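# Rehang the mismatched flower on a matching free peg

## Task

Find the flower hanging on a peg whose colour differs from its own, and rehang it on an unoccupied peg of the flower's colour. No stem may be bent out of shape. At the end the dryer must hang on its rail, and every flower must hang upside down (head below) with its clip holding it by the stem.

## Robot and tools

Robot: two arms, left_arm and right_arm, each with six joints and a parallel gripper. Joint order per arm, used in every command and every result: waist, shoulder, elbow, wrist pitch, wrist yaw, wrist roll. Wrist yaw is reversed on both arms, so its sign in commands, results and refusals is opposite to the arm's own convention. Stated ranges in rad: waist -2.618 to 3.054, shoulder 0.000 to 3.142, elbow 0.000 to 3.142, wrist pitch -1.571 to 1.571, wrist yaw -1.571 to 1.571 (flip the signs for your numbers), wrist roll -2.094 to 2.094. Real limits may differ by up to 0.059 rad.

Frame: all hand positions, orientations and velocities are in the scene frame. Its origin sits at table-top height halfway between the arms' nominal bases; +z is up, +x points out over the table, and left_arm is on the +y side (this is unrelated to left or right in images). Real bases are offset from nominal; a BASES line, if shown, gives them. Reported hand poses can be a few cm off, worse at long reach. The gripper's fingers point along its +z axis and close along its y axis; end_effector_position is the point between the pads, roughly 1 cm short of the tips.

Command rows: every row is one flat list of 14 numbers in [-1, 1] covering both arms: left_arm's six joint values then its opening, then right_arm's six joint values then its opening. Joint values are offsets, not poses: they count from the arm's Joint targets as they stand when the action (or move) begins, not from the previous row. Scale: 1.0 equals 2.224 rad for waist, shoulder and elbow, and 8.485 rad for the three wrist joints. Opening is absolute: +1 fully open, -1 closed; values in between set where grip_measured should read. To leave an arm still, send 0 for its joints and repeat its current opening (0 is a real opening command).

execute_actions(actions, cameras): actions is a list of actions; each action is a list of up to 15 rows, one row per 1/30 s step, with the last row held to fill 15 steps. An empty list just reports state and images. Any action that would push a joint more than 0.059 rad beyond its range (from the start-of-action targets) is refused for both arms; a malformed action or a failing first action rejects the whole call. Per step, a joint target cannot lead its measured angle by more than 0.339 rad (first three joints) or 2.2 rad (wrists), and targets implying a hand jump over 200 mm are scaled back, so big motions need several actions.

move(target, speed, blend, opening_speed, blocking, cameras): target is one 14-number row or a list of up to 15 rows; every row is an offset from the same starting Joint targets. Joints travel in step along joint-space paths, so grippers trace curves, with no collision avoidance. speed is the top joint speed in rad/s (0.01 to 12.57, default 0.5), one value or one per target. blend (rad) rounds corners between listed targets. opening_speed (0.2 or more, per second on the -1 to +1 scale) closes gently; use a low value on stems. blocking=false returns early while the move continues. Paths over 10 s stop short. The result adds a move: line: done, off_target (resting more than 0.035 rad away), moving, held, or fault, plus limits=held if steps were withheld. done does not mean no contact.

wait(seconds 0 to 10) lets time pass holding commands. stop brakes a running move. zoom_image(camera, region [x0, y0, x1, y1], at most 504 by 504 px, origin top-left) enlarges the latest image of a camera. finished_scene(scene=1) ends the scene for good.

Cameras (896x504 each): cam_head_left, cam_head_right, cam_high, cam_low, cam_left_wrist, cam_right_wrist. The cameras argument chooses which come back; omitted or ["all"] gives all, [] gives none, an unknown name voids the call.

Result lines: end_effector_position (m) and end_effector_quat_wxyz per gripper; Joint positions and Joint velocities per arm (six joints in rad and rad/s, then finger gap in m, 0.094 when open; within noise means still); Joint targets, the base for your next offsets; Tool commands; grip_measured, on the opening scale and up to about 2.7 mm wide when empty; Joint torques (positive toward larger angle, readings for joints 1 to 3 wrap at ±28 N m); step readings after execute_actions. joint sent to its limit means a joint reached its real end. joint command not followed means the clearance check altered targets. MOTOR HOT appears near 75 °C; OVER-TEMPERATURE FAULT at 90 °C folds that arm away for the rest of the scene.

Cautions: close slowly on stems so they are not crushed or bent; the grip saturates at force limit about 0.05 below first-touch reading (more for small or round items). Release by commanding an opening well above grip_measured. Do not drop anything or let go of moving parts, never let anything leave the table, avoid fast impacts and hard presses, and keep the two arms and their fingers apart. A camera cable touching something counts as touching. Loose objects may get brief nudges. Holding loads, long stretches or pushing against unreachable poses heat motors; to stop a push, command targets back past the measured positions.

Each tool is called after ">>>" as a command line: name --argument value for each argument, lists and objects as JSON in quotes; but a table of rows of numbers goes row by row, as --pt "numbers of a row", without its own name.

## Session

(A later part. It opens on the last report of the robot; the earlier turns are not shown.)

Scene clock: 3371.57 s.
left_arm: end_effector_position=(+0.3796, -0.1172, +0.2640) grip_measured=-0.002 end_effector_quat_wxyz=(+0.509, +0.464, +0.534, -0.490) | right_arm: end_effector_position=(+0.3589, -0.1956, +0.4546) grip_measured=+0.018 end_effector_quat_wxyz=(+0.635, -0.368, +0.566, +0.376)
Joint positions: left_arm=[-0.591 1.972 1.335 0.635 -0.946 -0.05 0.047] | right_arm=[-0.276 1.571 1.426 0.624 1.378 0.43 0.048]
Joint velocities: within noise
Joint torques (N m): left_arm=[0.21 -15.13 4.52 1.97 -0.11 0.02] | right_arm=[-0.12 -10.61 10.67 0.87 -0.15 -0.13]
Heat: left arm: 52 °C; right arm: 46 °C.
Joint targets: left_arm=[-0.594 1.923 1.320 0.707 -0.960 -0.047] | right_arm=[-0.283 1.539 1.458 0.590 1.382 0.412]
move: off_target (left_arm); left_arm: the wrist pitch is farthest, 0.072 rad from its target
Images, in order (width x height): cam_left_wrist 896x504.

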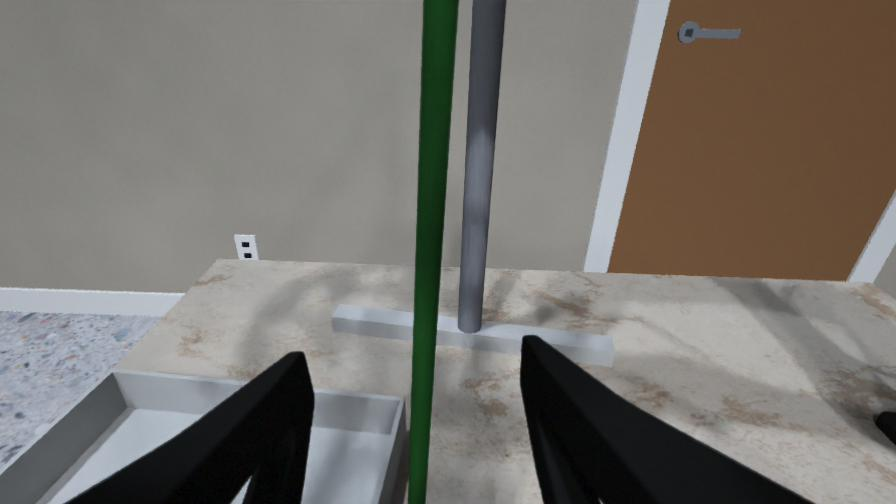

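>>> wait --seconds 0.1 --cameras '["cam_head_left", "cam_head_right", "cam_low", "cam_high"]'

>>> zoom_image --camera "cam_head_left" --region '[470, 130, 670, 280]'

>>> zoom_image --camera "cam_low" --region '[400, 80, 600, 260]'

Scene clock: 3387.90 s.
left_arm: end_effector_position=(+0.3769, -0.1190, +0.2640) grip_measured=-0.002 end_effector_quat_wxyz=(+0.507, +0.466, +0.532, -0.492) | right_arm: end_effector_position=(+0.3589, -0.1956, +0.4546) grip_measured=+0.018 end_effector_quat_wxyz=(+0.635, -0.368, +0.566, +0.376)
Joint positions: left_arm=[-0.596 1.972 1.335 0.635 -0.95 -0.05 0.047] | right_arm=[-0.276 1.571 1.426 0.624 1.378 0.43 0.048]
Joint velocities: within noise
Joint torques (N m): left_arm=[0.16 -15.08 4.55 1.95 -0.05 -0.04] | right_arm=[-0.12 -10.59 10.67 0.87 -0.15 -0.13]
Heat: left arm: 59 °C; right arm: 46 °C.
Joint targets: left_arm=[-0.594 1.923 1.320 0.707 -0.960 -0.047] | right_arm=[-0.283 1.539 1.458 0.590 1.382 0.412]
Tool commands: left_gripper/opening=+0.0 right_gripper/opening=+0.02
wait: 0.10 s; at rest from the start
Images, in order (width x height): cam_head_left 896x504, cam_head_right 896x504, cam_high 896x504, cam_low 896x504.

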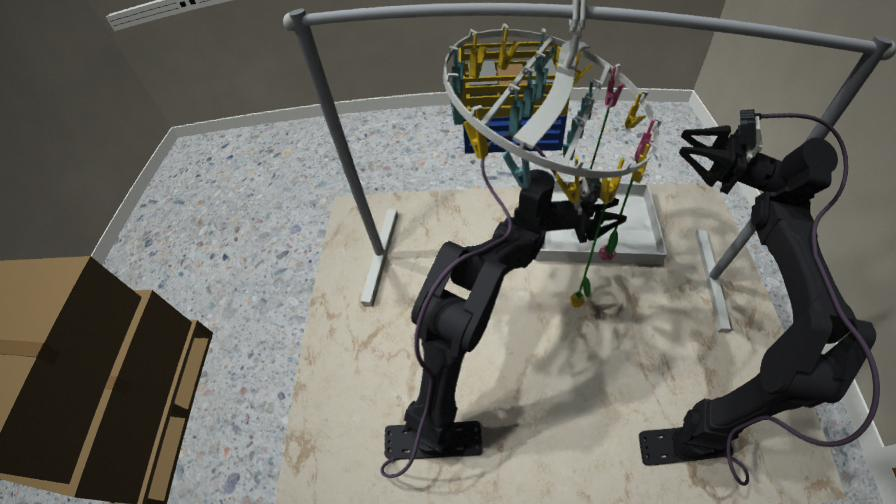

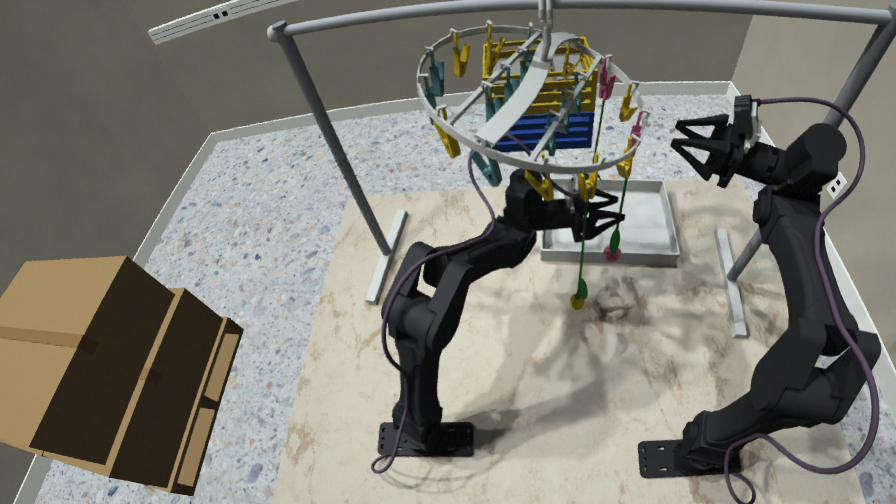

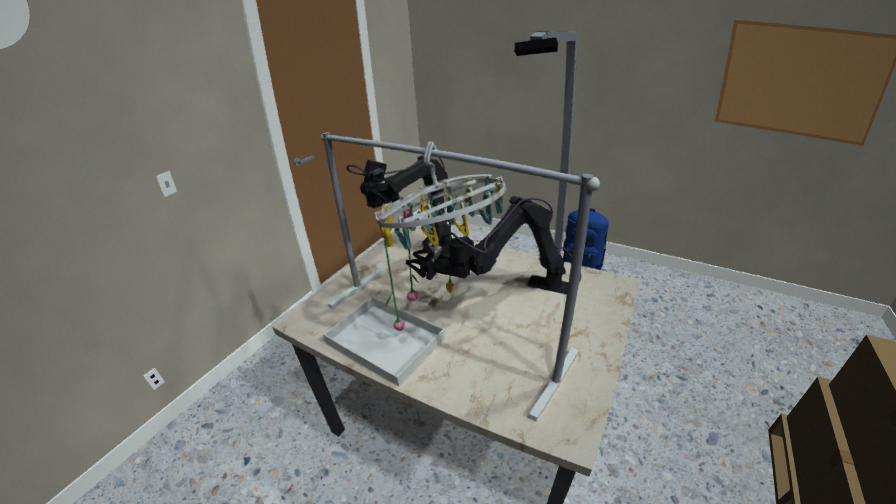

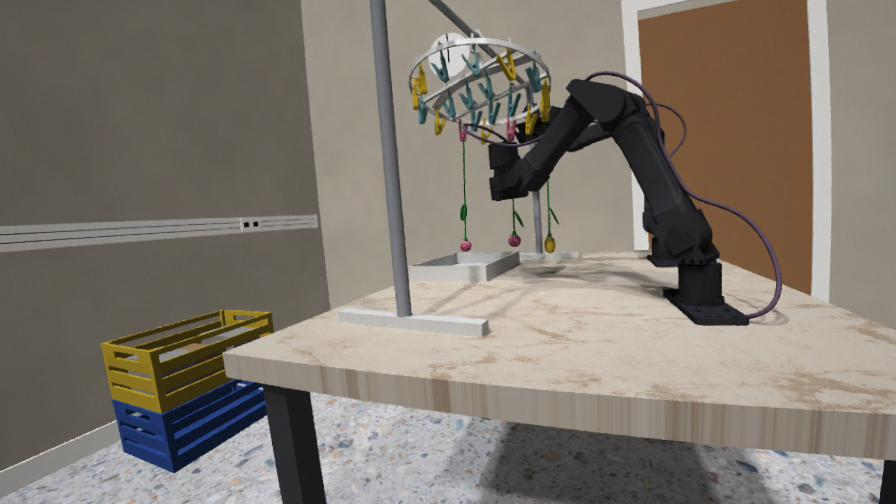

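Scaled by 2.520 from the camera's 896x504 image, which has a finer 1280x720 frame.

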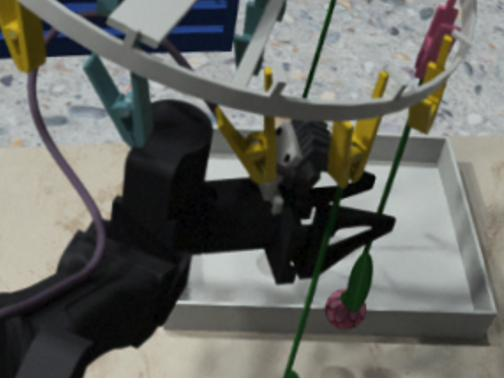

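Scaled by 2.520 from the camera's 896x504 image, which has a finer 1280x720 frame.

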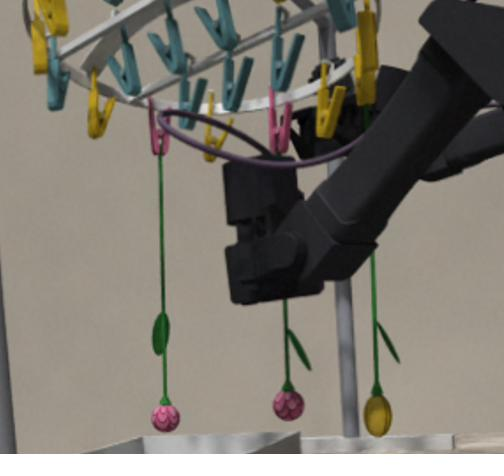

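>>> move --target '[0.0297, -0.0238, -0.0328, 0.0025, -0.0078, 0, 0.0, 0, 0, 0, 0, 0, 0, 0.02]' --speed 0.15 --cameras '["cam_left_wrist", "cam_head_left", "cam_low"]'

>>> zoom_image --camera "cam_head_left" --region '[470, 130, 670, 280]'

Scene clock: 3402.57 s.
left_arm: end_effector_position=(+0.3773, -0.0858, +0.2662) grip_measured=-0.002 end_effector_quat_wxyz=(+0.508, +0.467, +0.530, -0.493) | right_arm: end_effector_position=(+0.3589, -0.1956, +0.4546) grip_measured=+0.018 end_effector_quat_wxyz=(+0.635, -0.368, +0.566, +0.376)
Joint positions: left_arm=[-0.525 1.917 1.263 0.656 -1.024 -0.05 0.047] | right_arm=[-0.276 1.571 1.426 0.624 1.378 0.43 0.048]
Joint velocities: within noise
Joint torques (N m): left_arm=[0.21 -14.57 4.37 1.88 -0.1 -0.02] | right_arm=[-0.13 -10.59 10.67 0.87 -0.15 -0.13]
Heat: left arm: 61 °C; right arm: 45 °C.
Joint targets: left_arm=[-0.528 1.870 1.247 0.728 -1.026 -0.047] | right_arm=[-0.283 1.539 1.458 0.590 1.382 0.412]
move: off_target (left_arm); left_arm: the wrist pitch is farthest, 0.072 rad from its target
Images, in order (width x height): cam_head_left 896x504, cam_low 896x504, cam_left_wrist 896x504.

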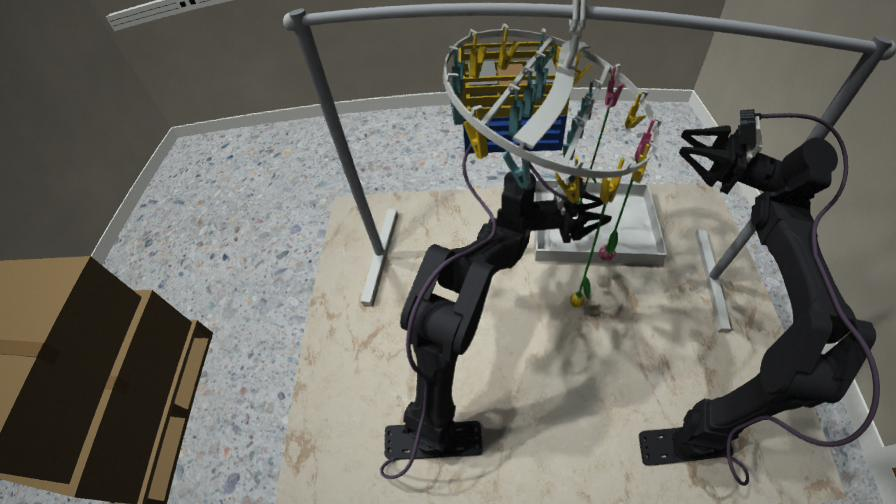

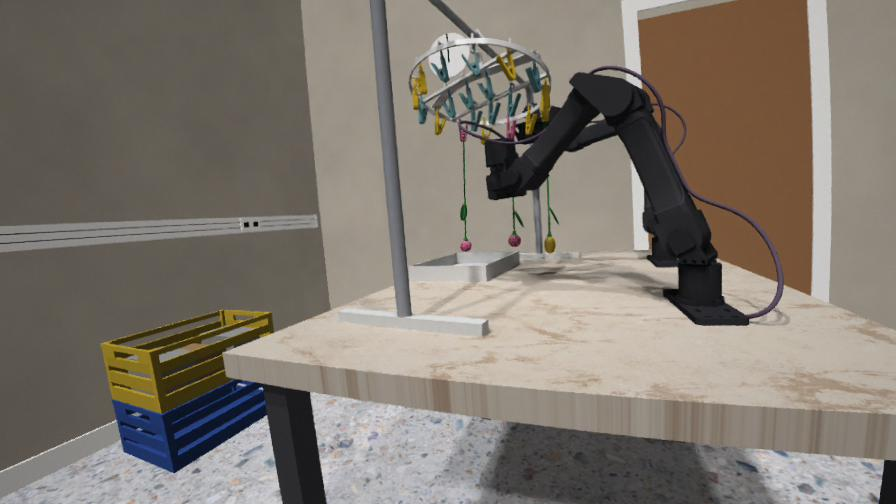

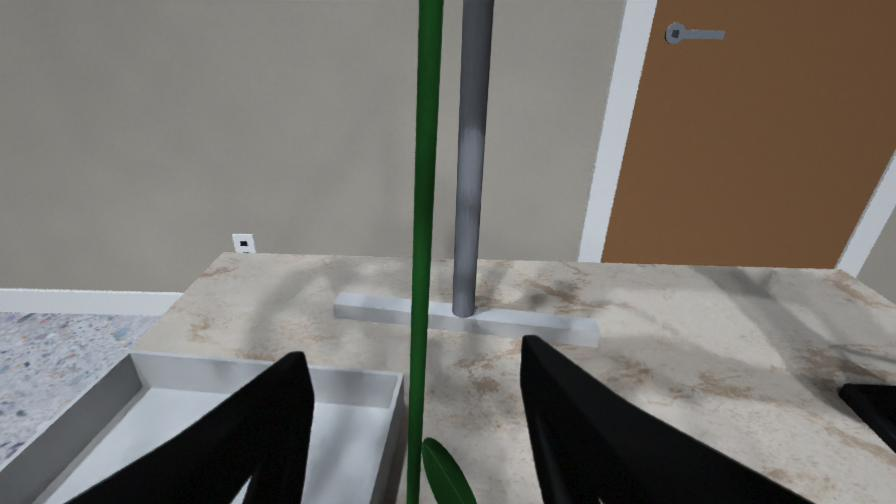

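Scaled by 2.520 from the camera's 896x504 image, which has a finer 1280x720 frame.

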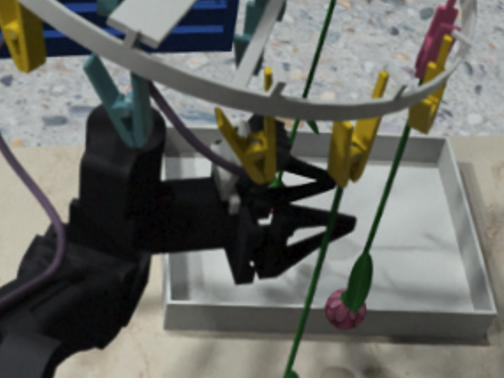

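>>> zoom_image --camera "cam_low" --region '[400, 80, 600, 260]'

>>> wait --seconds 0.1 --cameras '["cam_right_wrist", "cam_high", "cam_head_right"]'

>>> zoom_image --camera "cam_high" --region '[350, 140, 520, 310]'

Scaled by 2.520 from the camera's 896x504 image, which has a finer 1280x720 frame.

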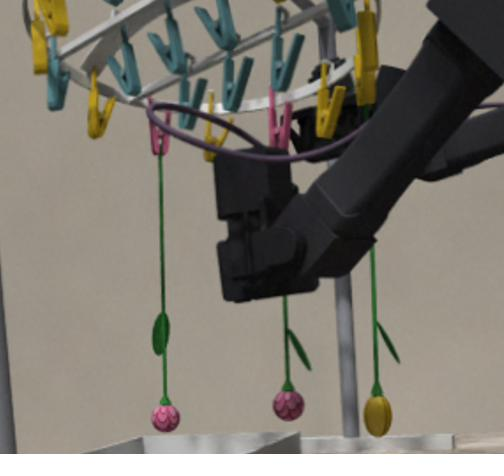

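Scene clock: 3409.87 s.
left_arm: end_effector_position=(+0.3753, -0.0876, +0.2662) grip_measured=-0.002 end_effector_quat_wxyz=(+0.507, +0.469, +0.528, -0.494) | right_arm: end_effector_position=(+0.3589, -0.1956, +0.4546) grip_measured=+0.018 end_effector_quat_wxyz=(+0.635, -0.368, +0.566, +0.376)
Joint positions: left_arm=[-0.53 1.917 1.263 0.656 -1.025 -0.05 0.047] | right_arm=[-0.276 1.571 1.426 0.624 1.378 0.43 0.048]
Joint velocities: within noise
Joint torques (N m): left_arm=[0.02 -14.26 4.36 1.9 -0.08 -0.03] | right_arm=[-0.12 -10.59 10.67 0.87 -0.15 -0.13]
Heat: left arm: 58 °C; right arm: 45 °C.
Joint targets: left_arm=[-0.528 1.870 1.247 0.728 -1.026 -0.047] | right_arm=[-0.283 1.539 1.458 0.590 1.382 0.412]
Tool commands: left_gripper/opening=+0.0 right_gripper/opening=+0.02
wait: 0.10 s; at rest from the start
Images, in order (width x height): cam_head_right 896x504, cam_high 896x504, cam_right_wrist 896x504.

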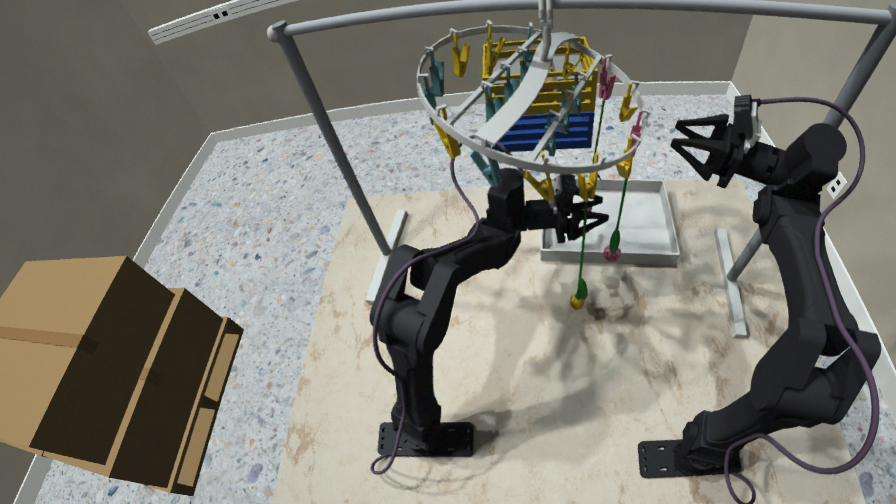

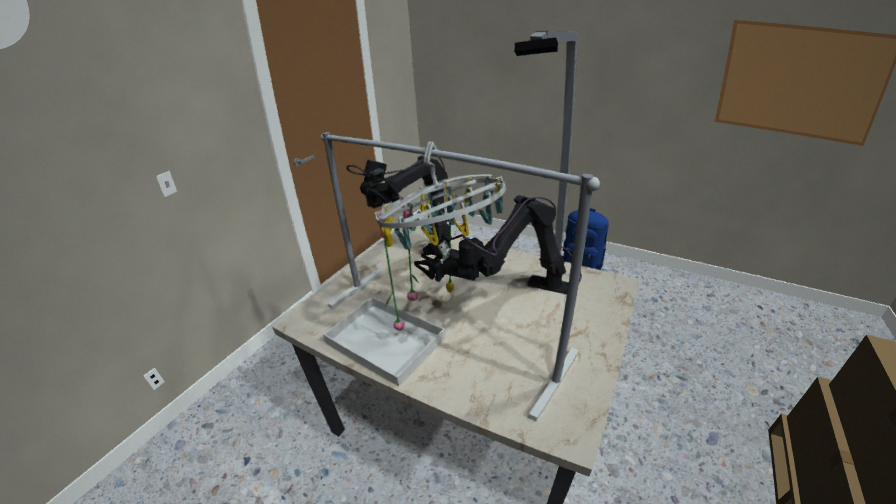

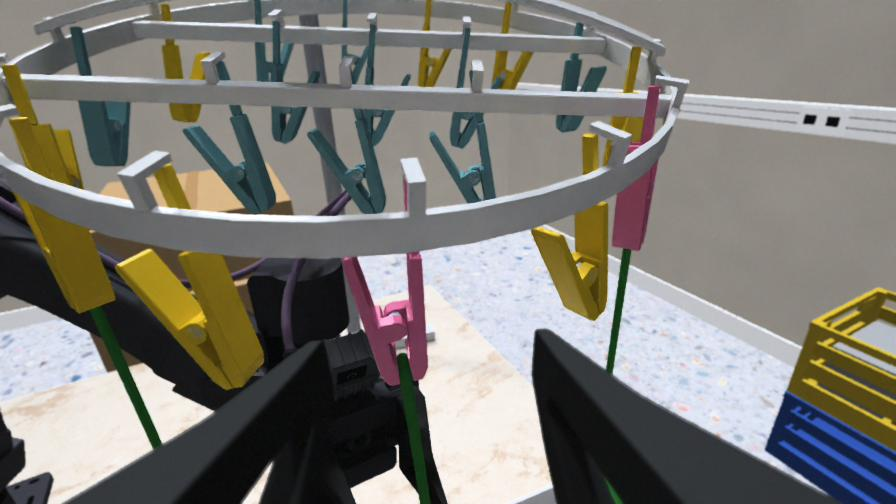

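Scaled by 2.965 from the camera's 896x504 image, which has a finer 1280x720 frame.

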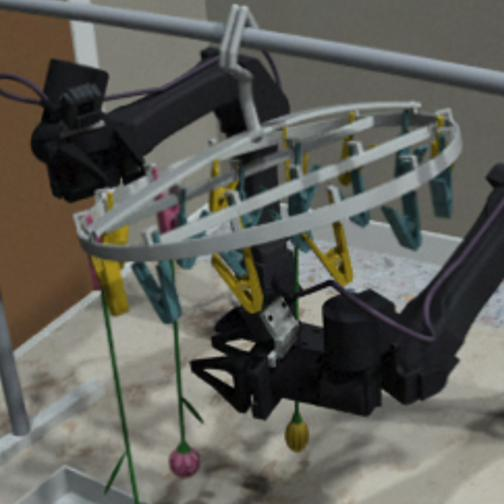

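>>> zoom_image --camera "cam_head_right" --region '[430, 120, 570, 250]'

>>> zoom_image --camera "cam_high" --region '[420, 210, 500, 290]'

Scaled by 3.600 from the camera's 896x504 image, which has a finer 1280x720 frame.

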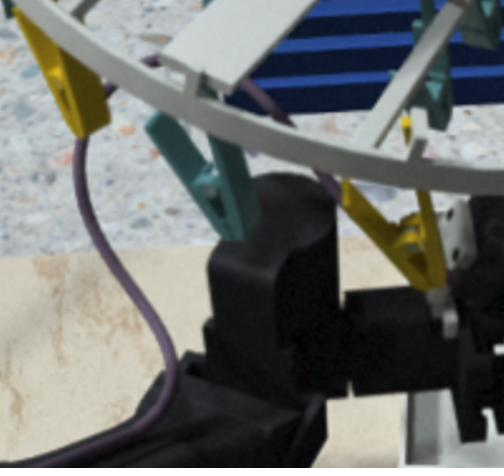

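Scaled by 6.300 from the camera's 896x504 image, which has a finer 1280x720 frame.

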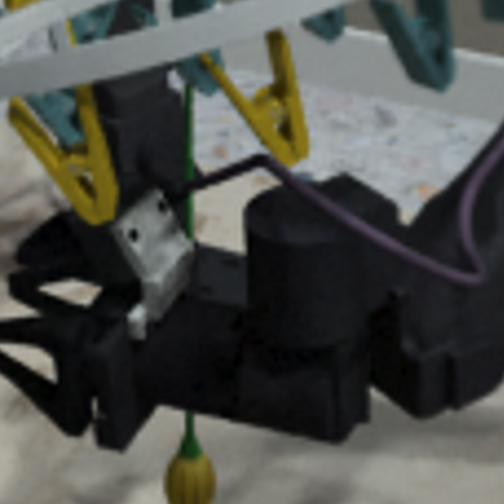

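>>> move --pt "0 0.04 -0.0229 0.0107 0 0 0.0 0 0 0 0 0 0 0.02" --pt "0.031 0.0009 -0.0589 0.01544 -0.0087 0 0.0 0 0 0 0 0 0 0.02" --speed 0.15 --cameras '["cam_left_wrist", "cam_head_left", "cam_high", "cam_low", "cam_head_right"]'

>>> zoom_image --camera "cam_high" --region '[350, 160, 500, 310]'

>>> zoom_image --camera "cam_head_right" --region '[400, 100, 600, 280]'

Scene clock: 3466.43 s.
left_arm: end_effector_position=(+0.3726, -0.0552, +0.2385) grip_measured=-0.002 end_effector_quat_wxyz=(+0.508, +0.471, +0.526, -0.494) | right_arm: end_effector_position=(+0.3589, -0.1956, +0.4546) grip_measured=+0.018 end_effector_quat_wxyz=(+0.635, -0.368, +0.566, +0.376)
Joint positions: left_arm=[-0.459 1.914 1.131 0.791 -1.099 -0.05 0.047] | right_arm=[-0.276 1.571 1.426 0.624 1.378 0.43 0.048]
Joint velocities: within noise
Joint torques (N m): left_arm=[0.1 -13.23 4.05 1.88 -0.05 0] | right_arm=[-0.12 -10.59 10.67 0.87 -0.14 -0.12]
Heat: left arm: 54 °C; right arm: 45 °C.
Joint targets: left_arm=[-0.459 1.872 1.116 0.859 -1.100 -0.047] | right_arm=[-0.283 1.539 1.458 0.590 1.382 0.412]
move: off_target (left_arm); left_arm: the wrist pitch is farthest, 0.068 rad from its target
Images, in order (width x height): cam_head_left 896x504, cam_head_right 896x504, cam_high 896x504, cam_low 896x504, cam_left_wrist 896x504.

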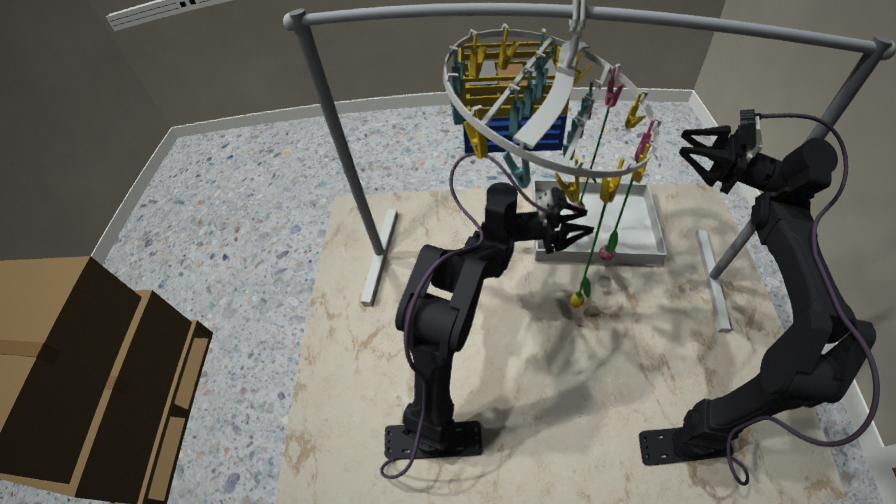

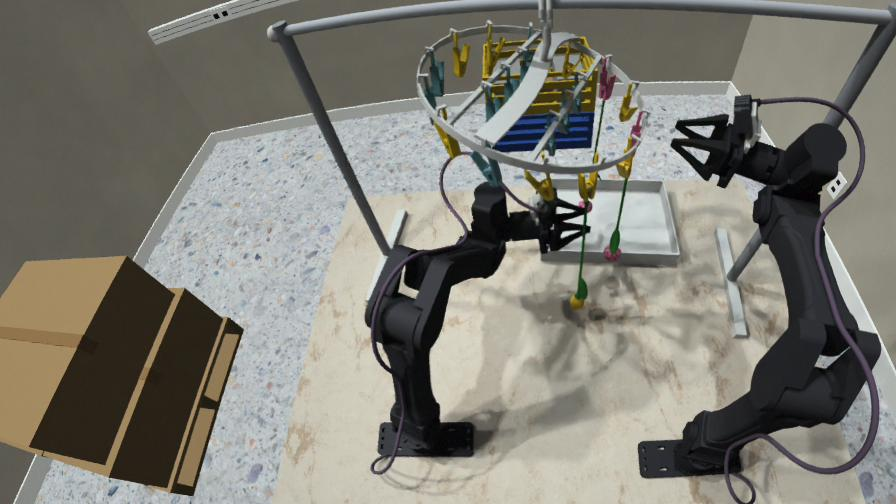

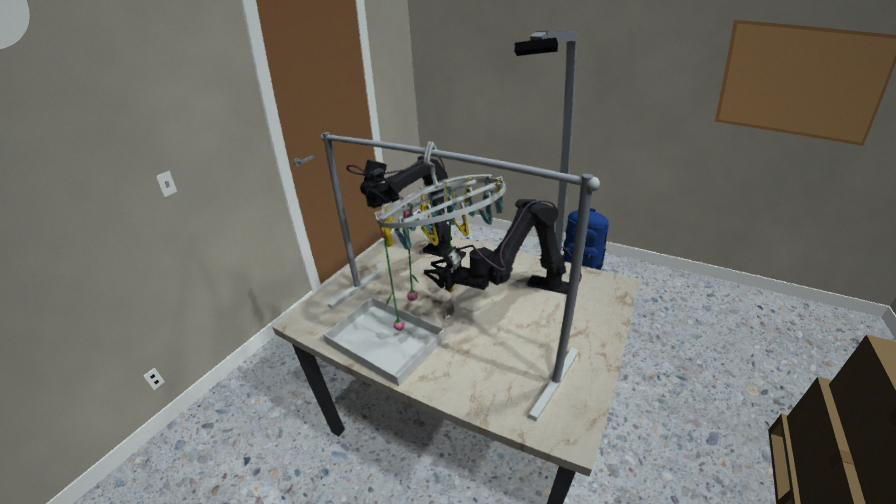

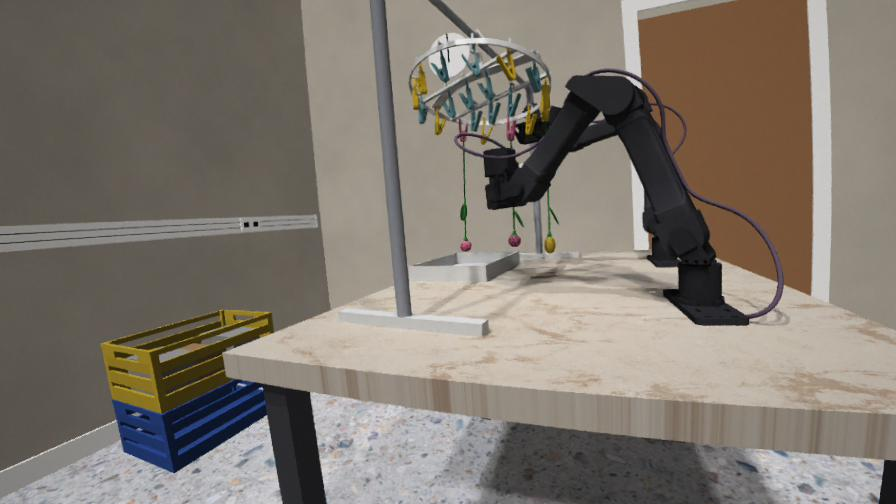

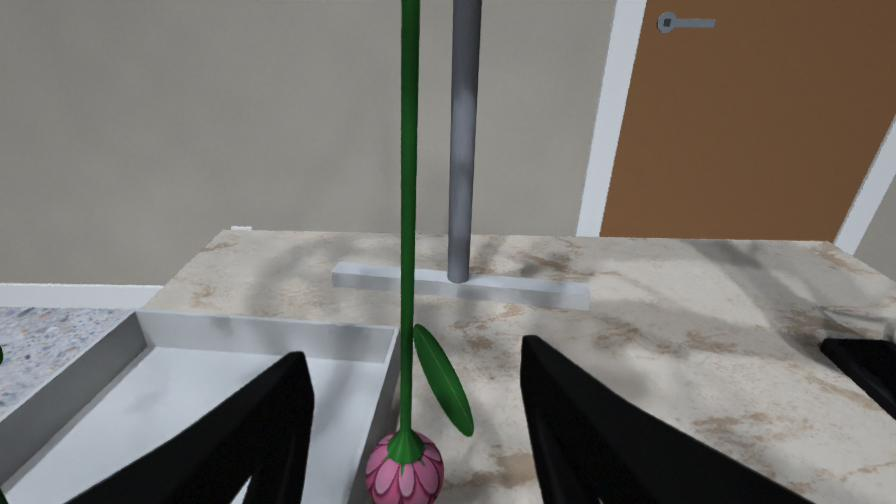

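Scaled by 3.360 from the camera's 896x504 image, which has a finer 1280x720 frame.

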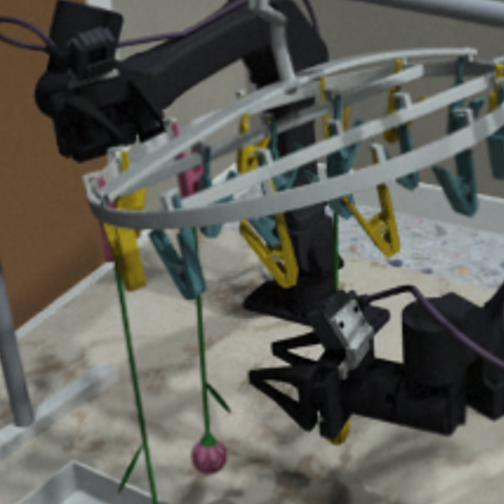

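Scaled by 2.520 from the camera's 896x504 image, which has a finer 1280x720 frame.

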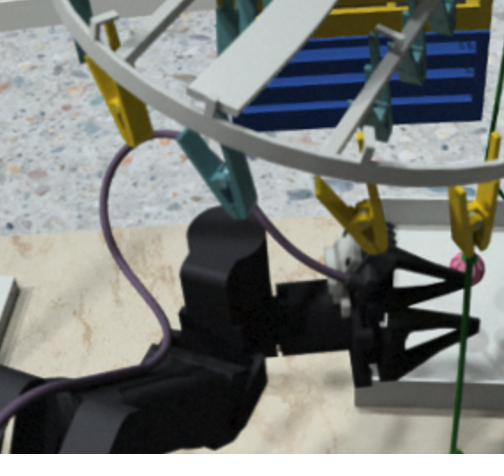

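>>> execute_actions --actions '[]' --cameras '["all"]'

Scene clock: 3482.10 s.
left_arm: end_effector_position=(+0.3716, -0.0564, +0.2385) grip_measured=-0.002 end_effector_quat_wxyz=(+0.507, +0.472, +0.525, -0.495) | right_arm: end_effector_position=(+0.3589, -0.1956, +0.4546) grip_measured=+0.018 end_effector_quat_wxyz=(+0.635, -0.368, +0.566, +0.376)
Joint positions: left_arm=[-0.463 1.914 1.131 0.791 -1.099 -0.05 0.047] | right_arm=[-0.276 1.571 1.426 0.624 1.378 0.43 0.048]
Joint velocities: within noise
Joint torques (N m): left_arm=[0.28 -13.45 4.12 1.86 -0.12 -0.03] | right_arm=[-0.13 -10.59 10.67 0.87 -0.15 -0.13]
Heat: left arm: 62 °C; right arm: 44 °C.
Joint targets: left_arm=[-0.459 1.872 1.116 0.859 -1.100 -0.047] | right_arm=[-0.283 1.539 1.458 0.590 1.382 0.412]
Tool commands: left_gripper/opening=+0.0 right_gripper/opening=+0.02

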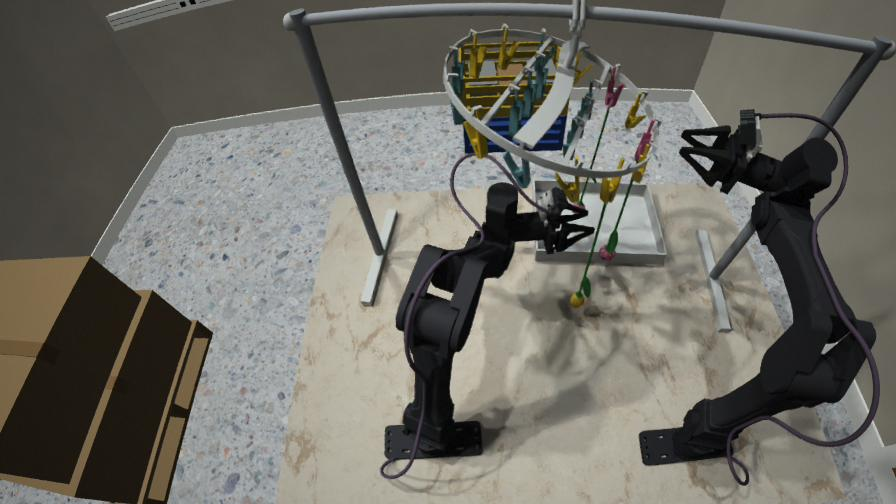

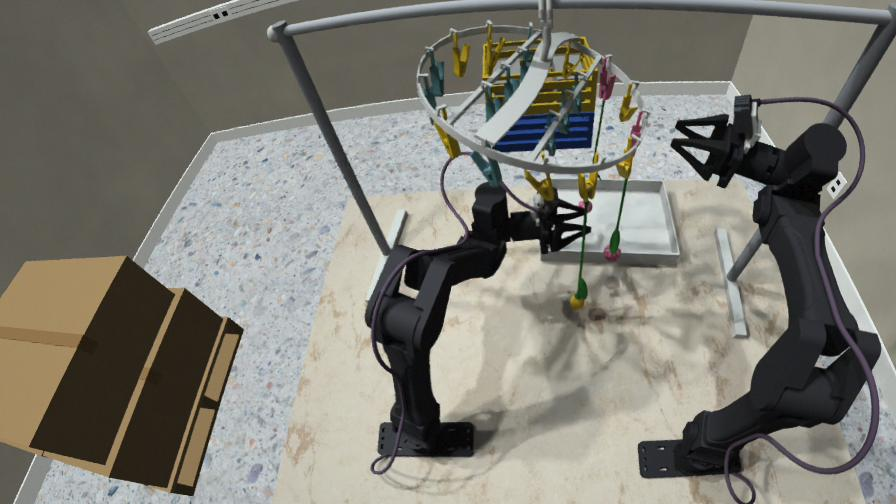

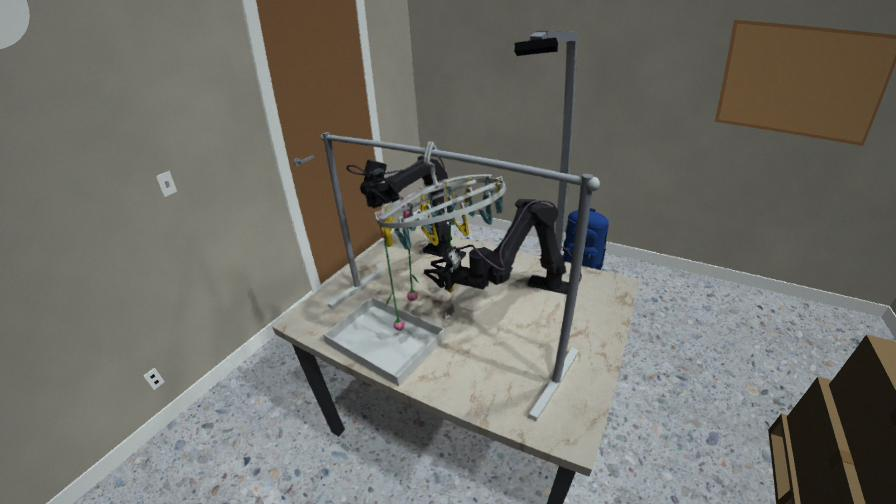

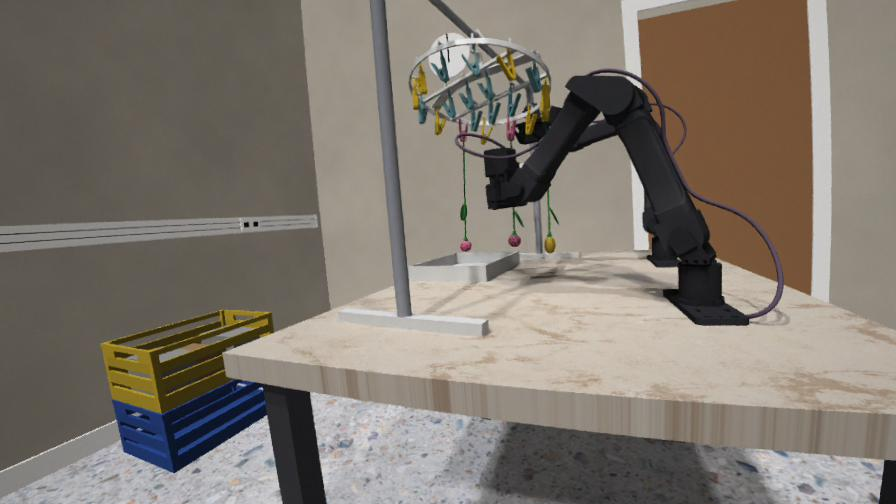

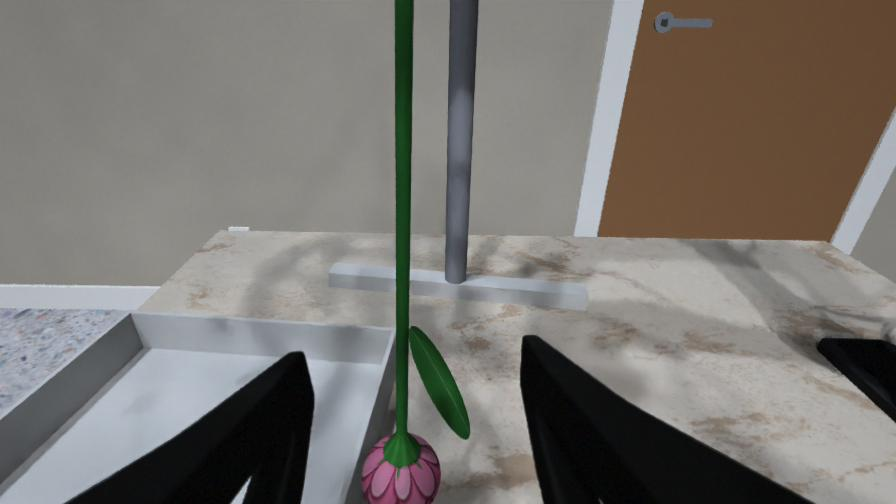

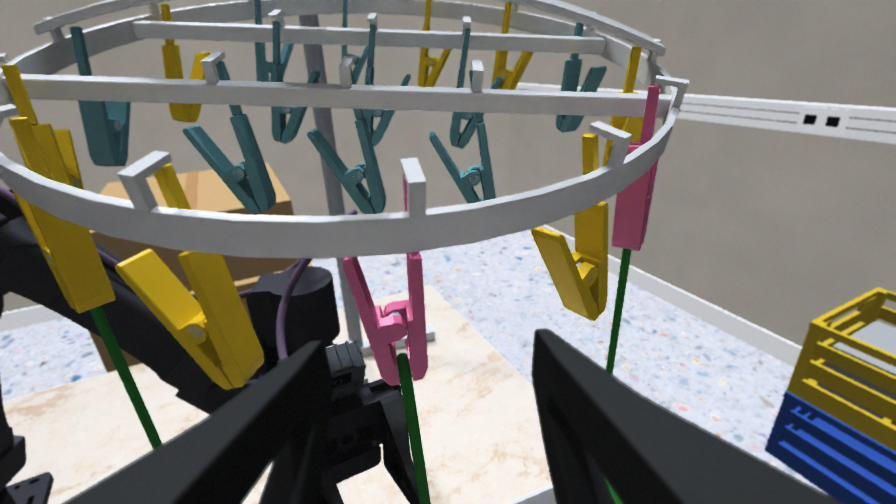

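>>> zoom_image --camera "cam_head_left" --region '[430, 60, 690, 300]'

>>> zoom_image --camera "cam_right_wrist" --region '[340, 310, 460, 430]'

>>> zoom_image --camera "cam_low" --region '[400, 30, 640, 260]'

Scaled by 1.938 from the camera's 896x504 image, which has a finer 1280x720 frame.

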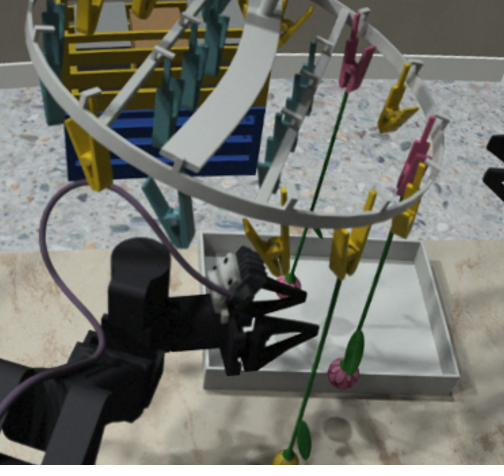

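Scaled by 4.200 from the camera's 896x504 image, which has a finer 1280x720 frame.

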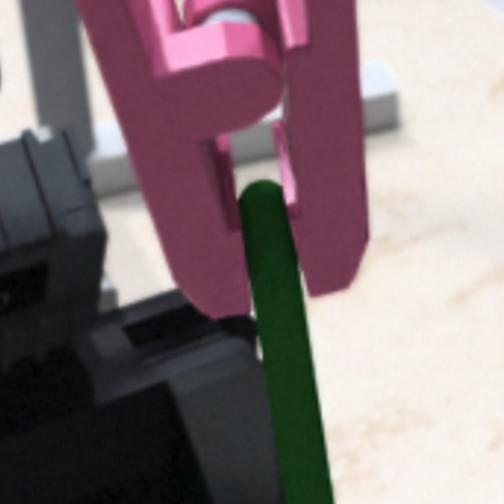

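Scaled by 2.100 from the camera's 896x504 image, which has a finer 1280x720 frame.

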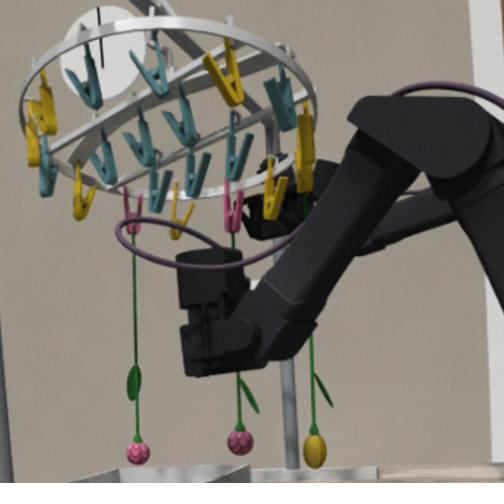

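>>> move --target '[0.0558, 0.0405, -0.0706, 0.0236, -0.0146, 0, 0.0, 0, 0, 0, 0, 0, 0, 0.02]' --speed 0.15 --cameras '["cam_head_left", "cam_head_right", "cam_low", "cam_left_wrist", "cam_right_wrist"]'

Scene clock: 3514.67 s.
left_arm: end_effector_position=(+0.3703, -0.0029, +0.1907) grip_measured=-0.002 end_effector_quat_wxyz=(+0.506, +0.469, +0.528, -0.495) | right_arm: end_effector_position=(+0.3589, -0.1956, +0.4546) grip_measured=+0.018 end_effector_quat_wxyz=(+0.635, -0.368, +0.566, +0.376)
Joint positions: left_arm=[-0.334 1.963 0.97 0.995 -1.223 -0.051 0.047] | right_arm=[-0.276 1.571 1.426 0.624 1.378 0.43 0.048]
Joint velocities: within noise
Joint torques (N m): left_arm=[0.27 -9.17 3.56 1.75 -0.08 -0.01] | right_arm=[-0.13 -10.59 10.67 0.87 -0.15 -0.13]
Heat: left arm: 65 °C; right arm: 44 °C.
Joint targets: left_arm=[-0.335 1.962 0.959 1.059 -1.224 -0.047] | right_arm=[-0.283 1.539 1.458 0.590 1.382 0.412]
move: off_target (left_arm); left_arm: the wrist pitch is farthest, 0.064 rad from its target
Images, in order (width x height): cam_head_left 896x504, cam_head_right 896x504, cam_low 896x504, cam_left_wrist 896x504, cam_right_wrist 896x504.

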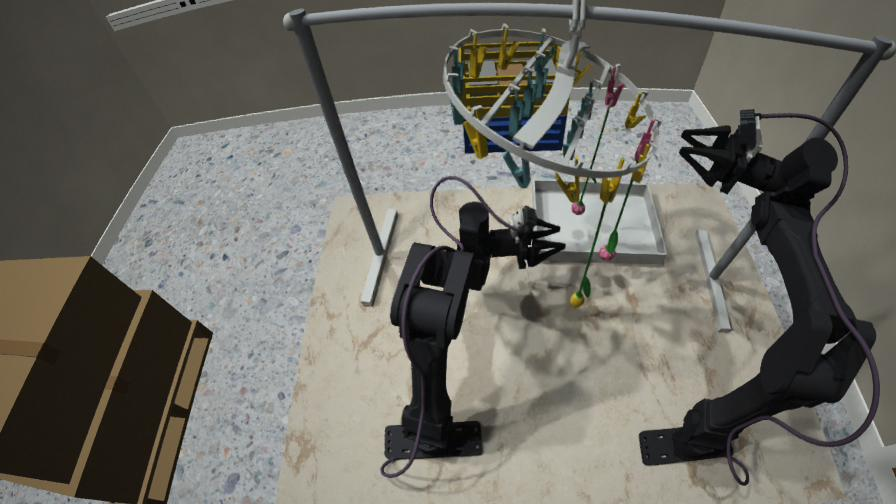

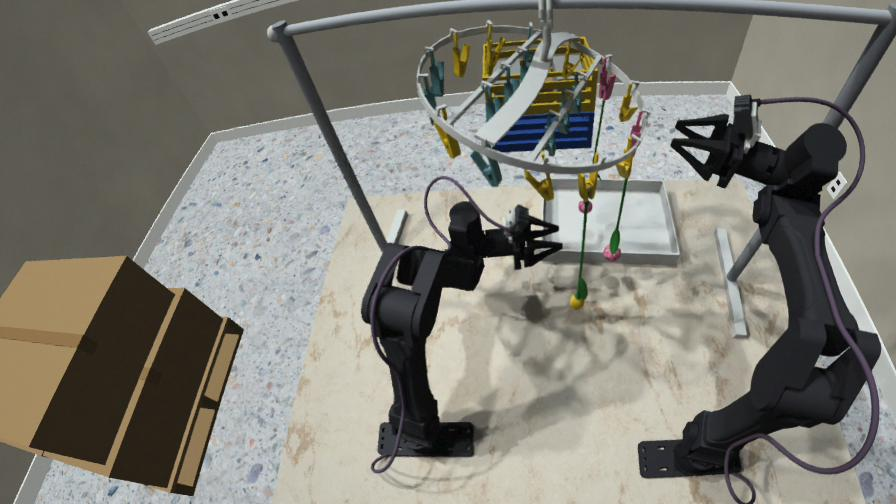

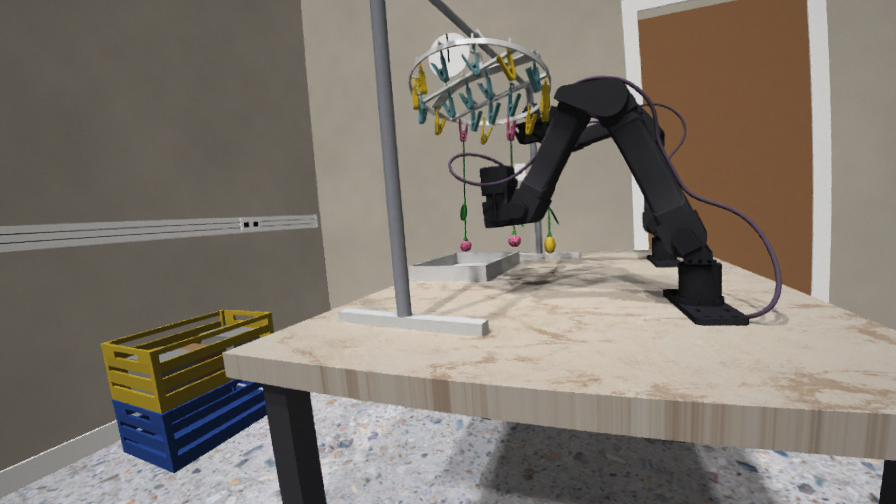

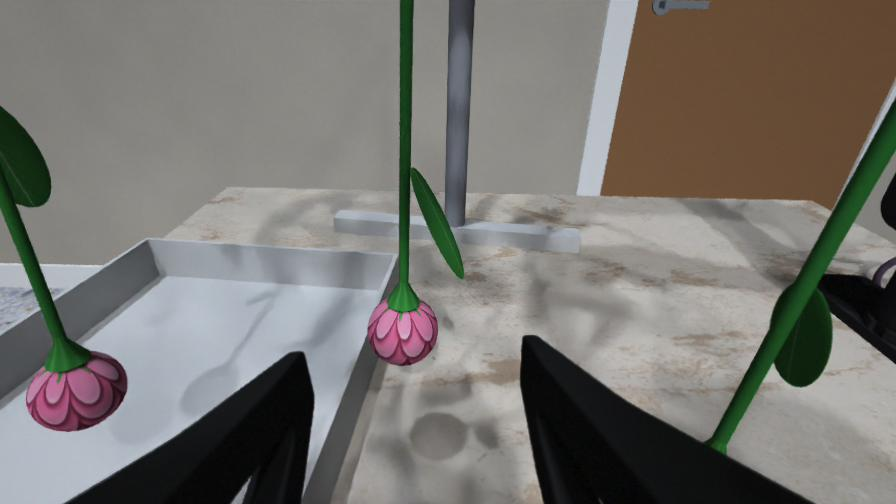

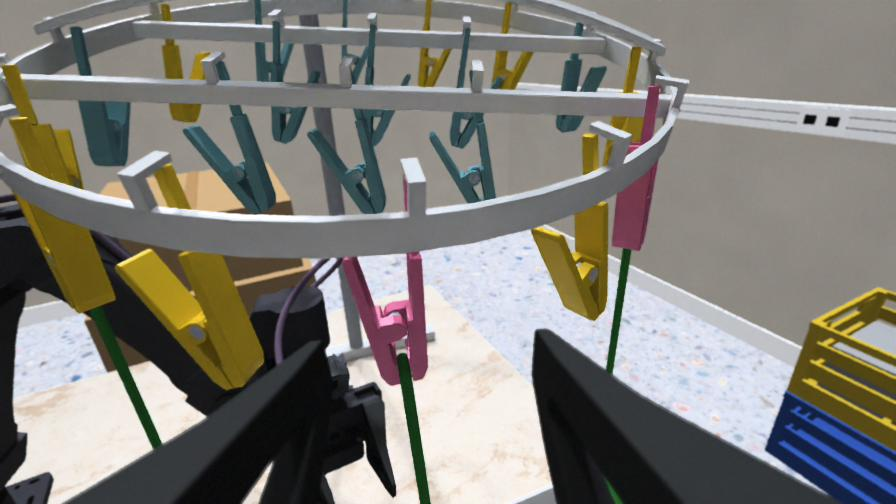

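>>> finished_scene --scene 1

The scene is finished: the task was done.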